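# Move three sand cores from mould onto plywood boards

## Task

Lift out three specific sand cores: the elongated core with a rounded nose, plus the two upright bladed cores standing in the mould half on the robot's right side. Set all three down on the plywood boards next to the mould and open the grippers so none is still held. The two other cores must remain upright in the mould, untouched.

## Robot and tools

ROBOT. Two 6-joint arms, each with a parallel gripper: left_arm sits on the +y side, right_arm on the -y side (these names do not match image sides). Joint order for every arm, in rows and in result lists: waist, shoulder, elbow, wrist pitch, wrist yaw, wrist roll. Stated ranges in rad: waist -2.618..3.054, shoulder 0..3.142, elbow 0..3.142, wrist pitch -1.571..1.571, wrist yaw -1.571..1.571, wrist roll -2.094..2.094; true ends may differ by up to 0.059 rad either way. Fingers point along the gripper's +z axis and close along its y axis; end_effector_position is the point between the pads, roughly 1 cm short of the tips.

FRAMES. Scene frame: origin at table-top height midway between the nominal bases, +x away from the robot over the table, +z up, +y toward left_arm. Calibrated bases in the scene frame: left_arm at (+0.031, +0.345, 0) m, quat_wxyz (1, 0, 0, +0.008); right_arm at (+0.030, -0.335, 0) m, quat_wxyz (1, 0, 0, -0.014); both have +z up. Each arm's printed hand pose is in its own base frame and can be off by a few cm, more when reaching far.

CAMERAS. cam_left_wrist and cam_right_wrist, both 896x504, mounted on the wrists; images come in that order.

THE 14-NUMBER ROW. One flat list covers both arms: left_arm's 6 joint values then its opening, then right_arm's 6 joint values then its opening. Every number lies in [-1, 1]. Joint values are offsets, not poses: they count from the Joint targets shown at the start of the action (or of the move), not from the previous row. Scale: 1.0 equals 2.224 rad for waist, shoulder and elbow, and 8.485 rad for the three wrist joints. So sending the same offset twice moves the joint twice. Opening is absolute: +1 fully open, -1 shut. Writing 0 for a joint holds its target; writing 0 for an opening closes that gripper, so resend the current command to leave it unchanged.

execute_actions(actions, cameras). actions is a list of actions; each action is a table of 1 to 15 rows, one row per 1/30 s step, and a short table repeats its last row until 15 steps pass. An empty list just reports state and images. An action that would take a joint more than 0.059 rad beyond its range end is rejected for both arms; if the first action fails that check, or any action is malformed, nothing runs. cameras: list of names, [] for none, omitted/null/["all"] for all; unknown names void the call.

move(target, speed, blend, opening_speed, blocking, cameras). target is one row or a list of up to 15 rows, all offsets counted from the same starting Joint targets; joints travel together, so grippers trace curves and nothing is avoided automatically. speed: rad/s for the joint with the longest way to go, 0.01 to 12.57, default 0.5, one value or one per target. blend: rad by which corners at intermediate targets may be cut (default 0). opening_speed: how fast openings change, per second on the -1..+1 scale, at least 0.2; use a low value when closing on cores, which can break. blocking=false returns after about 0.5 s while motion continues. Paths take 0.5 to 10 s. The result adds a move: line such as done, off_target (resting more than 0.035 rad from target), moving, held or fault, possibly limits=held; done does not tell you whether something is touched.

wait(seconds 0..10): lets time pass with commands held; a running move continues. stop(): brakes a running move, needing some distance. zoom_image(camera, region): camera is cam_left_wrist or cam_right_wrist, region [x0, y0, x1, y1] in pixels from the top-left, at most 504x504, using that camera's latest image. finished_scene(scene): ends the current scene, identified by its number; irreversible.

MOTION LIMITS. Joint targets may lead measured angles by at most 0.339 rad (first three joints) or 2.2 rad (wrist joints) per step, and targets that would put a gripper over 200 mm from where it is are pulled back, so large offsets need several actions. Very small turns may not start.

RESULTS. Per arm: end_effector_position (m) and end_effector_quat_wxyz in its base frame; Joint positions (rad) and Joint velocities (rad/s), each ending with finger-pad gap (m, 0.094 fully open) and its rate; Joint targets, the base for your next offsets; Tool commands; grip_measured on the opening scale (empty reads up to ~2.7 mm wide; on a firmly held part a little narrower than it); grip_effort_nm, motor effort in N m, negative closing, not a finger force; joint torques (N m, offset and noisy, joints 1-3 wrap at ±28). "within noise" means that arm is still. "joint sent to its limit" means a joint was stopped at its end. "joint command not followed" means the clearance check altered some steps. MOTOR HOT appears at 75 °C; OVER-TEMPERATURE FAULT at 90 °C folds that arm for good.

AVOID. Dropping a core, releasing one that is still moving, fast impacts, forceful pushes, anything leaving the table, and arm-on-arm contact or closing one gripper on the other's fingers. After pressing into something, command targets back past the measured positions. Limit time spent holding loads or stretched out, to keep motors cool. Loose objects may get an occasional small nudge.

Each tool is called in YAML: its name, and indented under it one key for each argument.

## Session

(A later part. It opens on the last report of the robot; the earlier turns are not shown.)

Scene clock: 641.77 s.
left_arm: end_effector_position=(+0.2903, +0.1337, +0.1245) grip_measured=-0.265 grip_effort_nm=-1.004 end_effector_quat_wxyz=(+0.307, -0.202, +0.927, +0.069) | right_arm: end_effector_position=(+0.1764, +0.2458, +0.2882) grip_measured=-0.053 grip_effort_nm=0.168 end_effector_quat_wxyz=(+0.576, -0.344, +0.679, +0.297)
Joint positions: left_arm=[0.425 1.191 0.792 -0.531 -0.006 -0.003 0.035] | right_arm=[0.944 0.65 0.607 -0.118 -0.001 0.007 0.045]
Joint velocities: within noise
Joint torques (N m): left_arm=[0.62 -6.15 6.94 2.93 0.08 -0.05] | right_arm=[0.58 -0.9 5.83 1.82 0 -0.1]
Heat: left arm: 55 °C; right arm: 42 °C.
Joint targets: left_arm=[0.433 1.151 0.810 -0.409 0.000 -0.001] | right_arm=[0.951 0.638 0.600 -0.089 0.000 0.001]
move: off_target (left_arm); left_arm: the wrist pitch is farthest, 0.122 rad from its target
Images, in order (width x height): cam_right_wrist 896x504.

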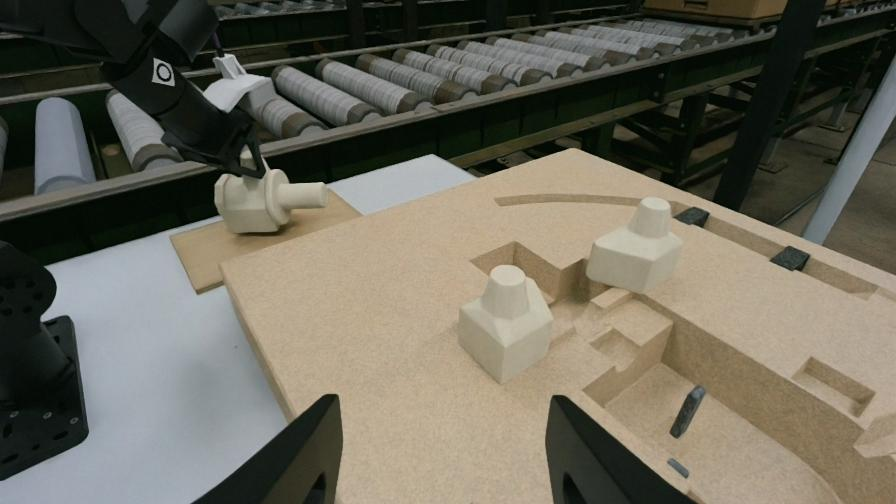

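move:
  target: [0,0.001,-0.011,0.0034,0,0,-0.6,0,0,0,0,0,0,-0.05]
  speed: 0.06
  cameras: ["cam_right_wrist"]

zoom_image:
  camera: "cam_right_wrist"
  region: [150, 80, 400, 280]

Scene clock: 645.20 s.
left_arm: end_effector_position=(+0.2901, +0.1336, +0.1191) grip_measured=-0.265 grip_effort_nm=-0.994 end_effector_quat_wxyz=(+0.309, -0.202, +0.927, +0.069) | right_arm: end_effector_position=(+0.1764, +0.2458, +0.2882) grip_measured=-0.053 grip_effort_nm=0.168 end_effector_quat_wxyz=(+0.576, -0.344, +0.679, +0.297)
Joint positions: left_arm=[0.425 1.191 0.768 -0.503 -0.006 -0.003 0.035] | right_arm=[0.944 0.65 0.607 -0.118 -0.001 0.007 0.045]
Joint velocities: within noise
Joint torques (N m): left_arm=[0.65 -5.93 6.91 2.93 0.1 -0.03] | right_arm=[0.61 -0.91 5.86 1.82 0 -0.11]
Heat: left arm: 55 °C; right arm: 42 °C.
Joint targets: left_arm=[0.433 1.154 0.786 -0.380 0.000 -0.001] | right_arm=[0.951 0.638 0.600 -0.090 0.000 0.001]
move: off_target (left_arm); left_arm: the wrist pitch is farthest, 0.123 rad from its target
Images, in order (width x height): cam_right_wrist 896x504.

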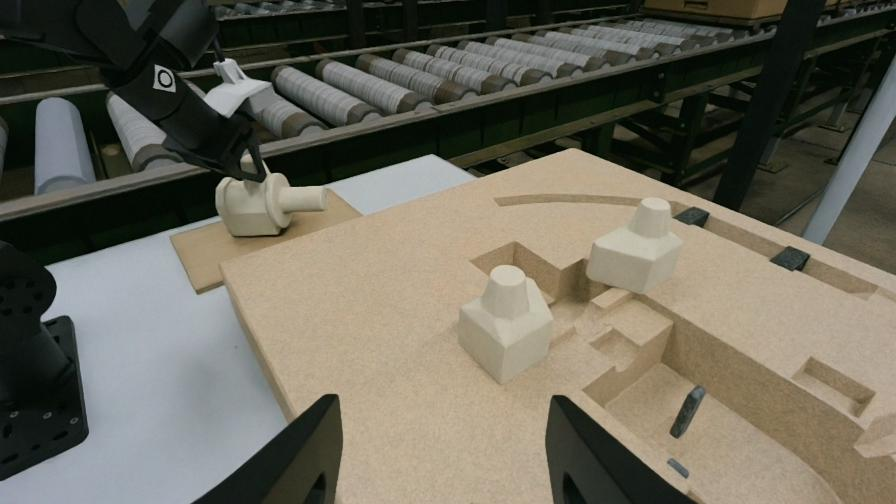

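Scaled by 2.016.

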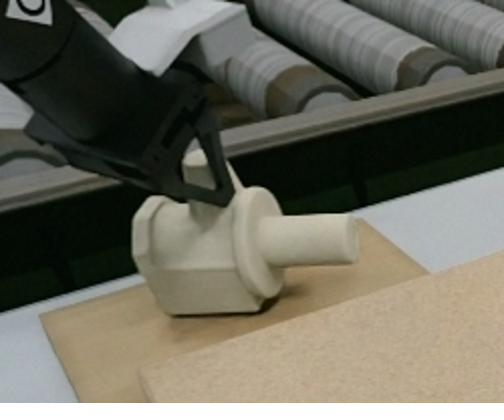

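move:
  target:
    - [0,0.001,-0.010,0.003,0,0,-0.6,0,0,0,0,0,0,-0.05]
  speed: 0.06
  cameras: ["cam_right_wrist"]

zoom_image:
  camera: "cam_right_wrist"
  region: [150, 80, 400, 280]

Scene clock: 648.63 s.
left_arm: end_effector_position=(+0.2903, +0.1337, +0.1150) grip_measured=-0.265 grip_effort_nm=-0.999 end_effector_quat_wxyz=(+0.312, -0.202, +0.926, +0.070) | right_arm: end_effector_position=(+0.1764, +0.2458, +0.2883) grip_measured=-0.053 grip_effort_nm=0.168 end_effector_quat_wxyz=(+0.576, -0.344, +0.679, +0.297)
Joint positions: left_arm=[0.425 1.191 0.748 -0.477 -0.006 -0.003 0.035] | right_arm=[0.944 0.65 0.607 -0.118 -0.001 0.007 0.045]
Joint velocities: within noise
Joint torques (N m): left_arm=[0.69 -5.82 6.67 2.95 0.09 -0.03] | right_arm=[0.59 -0.88 5.82 1.82 0.01 -0.11]
Heat: left arm: 55 °C; right arm: 42 °C.
Joint targets: left_arm=[0.433 1.156 0.764 -0.355 0.000 -0.001] | right_arm=[0.951 0.638 0.600 -0.089 0.000 0.001]
move: off_target (left_arm); left_arm: the wrist pitch is farthest, 0.123 rad from its target
Images, in order (width x height): cam_right_wrist 896x504.

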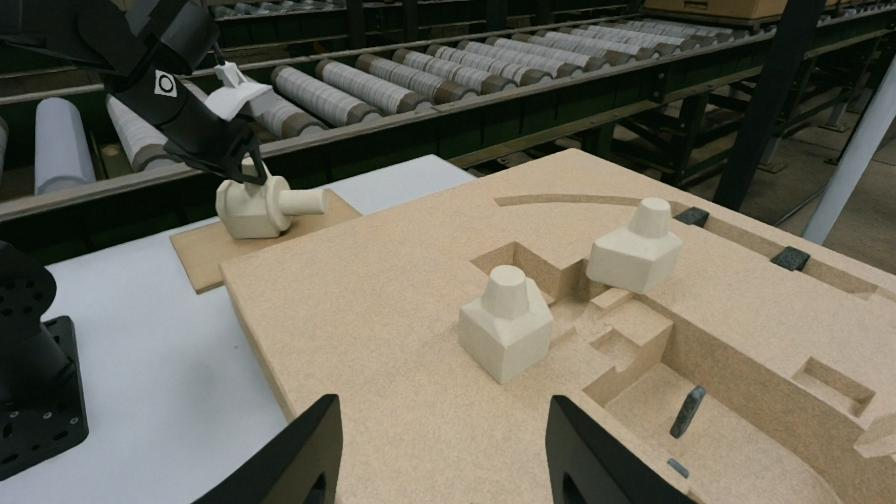

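Scaled by 2.016.

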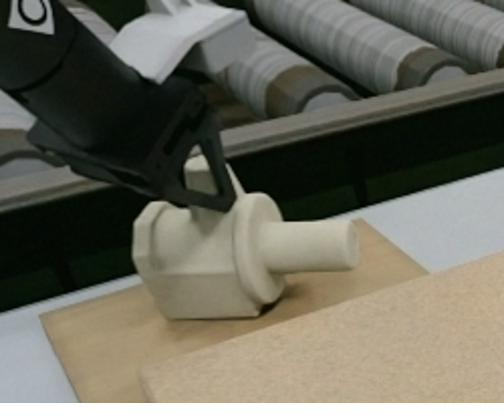

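move:
  target:
    - [0,0.001,-0.010,0.003,0,0,-0.6,0,0,0,0,0,0,-0.05]
  speed: 0.06
  cameras: ["cam_right_wrist"]

zoom_image:
  camera: "cam_right_wrist"
  region: [150, 80, 400, 280]

Scene clock: 652.00 s.
left_arm: end_effector_position=(+0.2928, +0.1348, +0.1134) grip_measured=-0.265 grip_effort_nm=-0.994 end_effector_quat_wxyz=(+0.320, -0.201, +0.923, +0.072) | right_arm: end_effector_position=(+0.1764, +0.2458, +0.2883) grip_measured=-0.053 grip_effort_nm=0.168 end_effector_quat_wxyz=(+0.576, -0.344, +0.679, +0.297)
Joint positions: left_arm=[0.425 1.191 0.729 -0.44 -0.006 -0.003 0.035] | right_arm=[0.944 0.65 0.607 -0.118 -0.001 0.007 0.045]
Joint velocities: within noise
Joint torques (N m): left_arm=[0.69 -5.6 6.3 2.83 0.07 -0.04] | right_arm=[0.59 -0.9 5.82 1.81 0 -0.11]
Heat: left arm: 55 °C; right arm: 43 °C.
Joint targets: left_arm=[0.433 1.158 0.741 -0.329 0.000 -0.001] | right_arm=[0.951 0.638 0.600 -0.089 0.000 0.001]
move: off_target (left_arm); left_arm: the wrist pitch is farthest, 0.110 rad from its target
Images, in order (width x height): cam_right_wrist 896x504.

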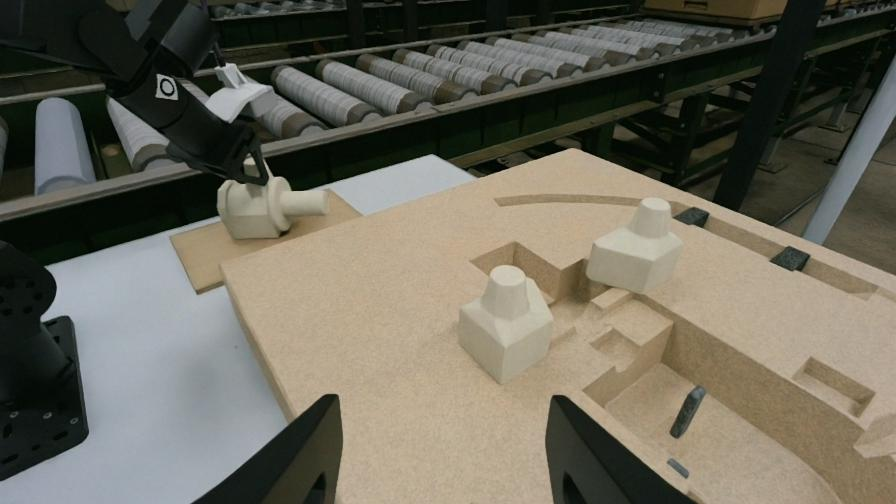

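Scaled by 2.016.

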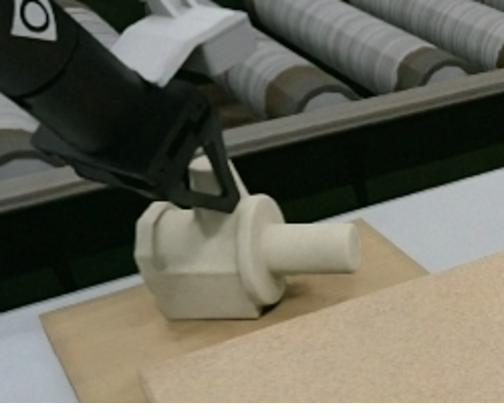

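move:
  target:
    - [0,0,0,0,0,0,0.4,0,0,0,0,0,0,-0.05]
    - [0,-0.012,0.10,-0.0295,0,0,0.4,0,0,0,0,0,0,-0.05]
  speed: 0.25
  opening_speed: 0.6

zoom_image:
  camera: "cam_right_wrist"
  region: [100, 50, 400, 280]

Scene clock: 659.60 s.
left_arm: end_effector_position=(+0.3080, +0.1415, +0.1891) grip_measured=+0.398 grip_effort_nm=0.139 end_effector_quat_wxyz=(+0.370, -0.197, +0.904, +0.082) | right_arm: end_effector_position=(+0.1764, +0.2458, +0.2883) grip_measured=-0.053 grip_effort_nm=0.164 end_effector_quat_wxyz=(+0.576, -0.344, +0.679, +0.297)
Joint positions: left_arm=[0.425 1.153 0.939 -0.581 -0.005 -0.003 0.066] | right_arm=[0.944 0.65 0.607 -0.118 -0.001 0.007 0.045]
Joint velocities: within noise
Joint torques (N m): left_arm=[0.68 -4.57 7.69 1.82 0.07 -0.04] | right_arm=[0.58 -0.9 5.82 1.81 0 -0.11]
Heat: left arm: 55 °C; right arm: 43 °C.
Joint targets: left_arm=[0.433 1.131 0.964 -0.580 0.000 -0.001] | right_arm=[0.951 0.638 0.600 -0.090 0.000 0.001]
move: done

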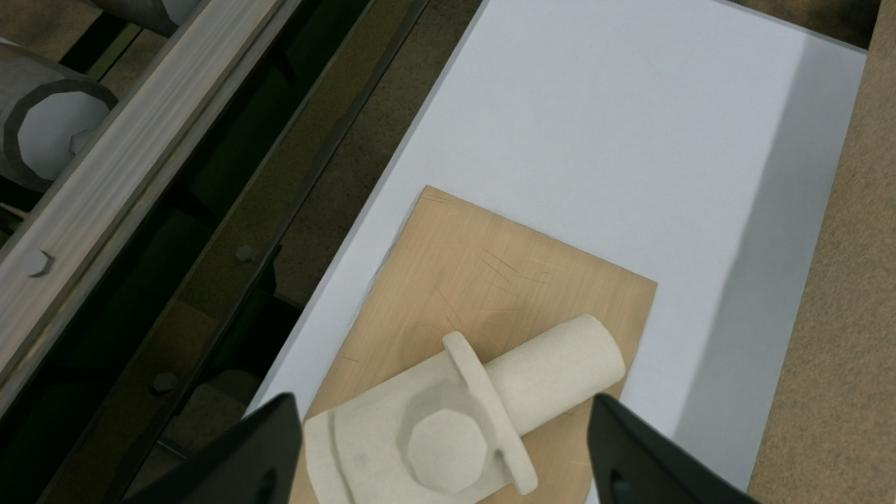

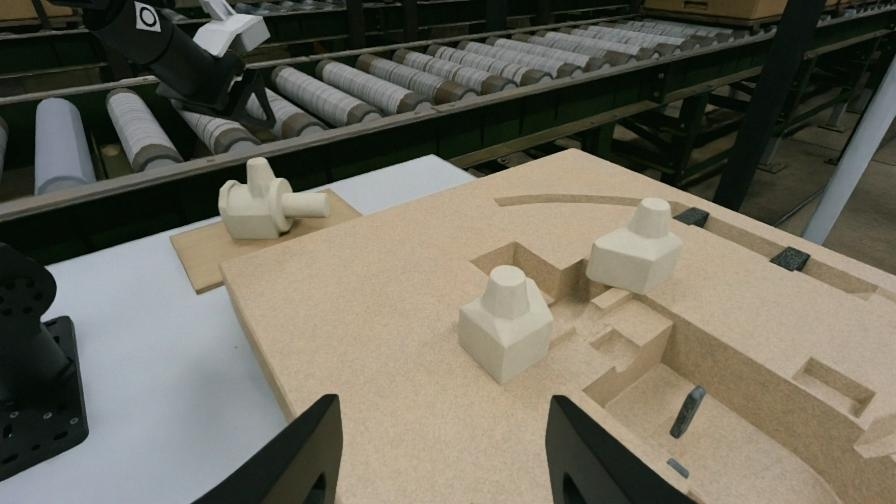

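Scaled by 1.680.

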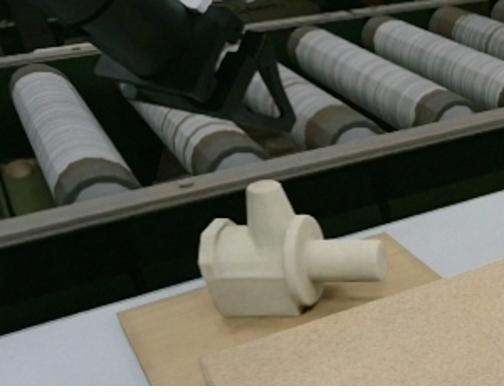

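finished_scene:
  scene: 1

The scene is finished: the task was done.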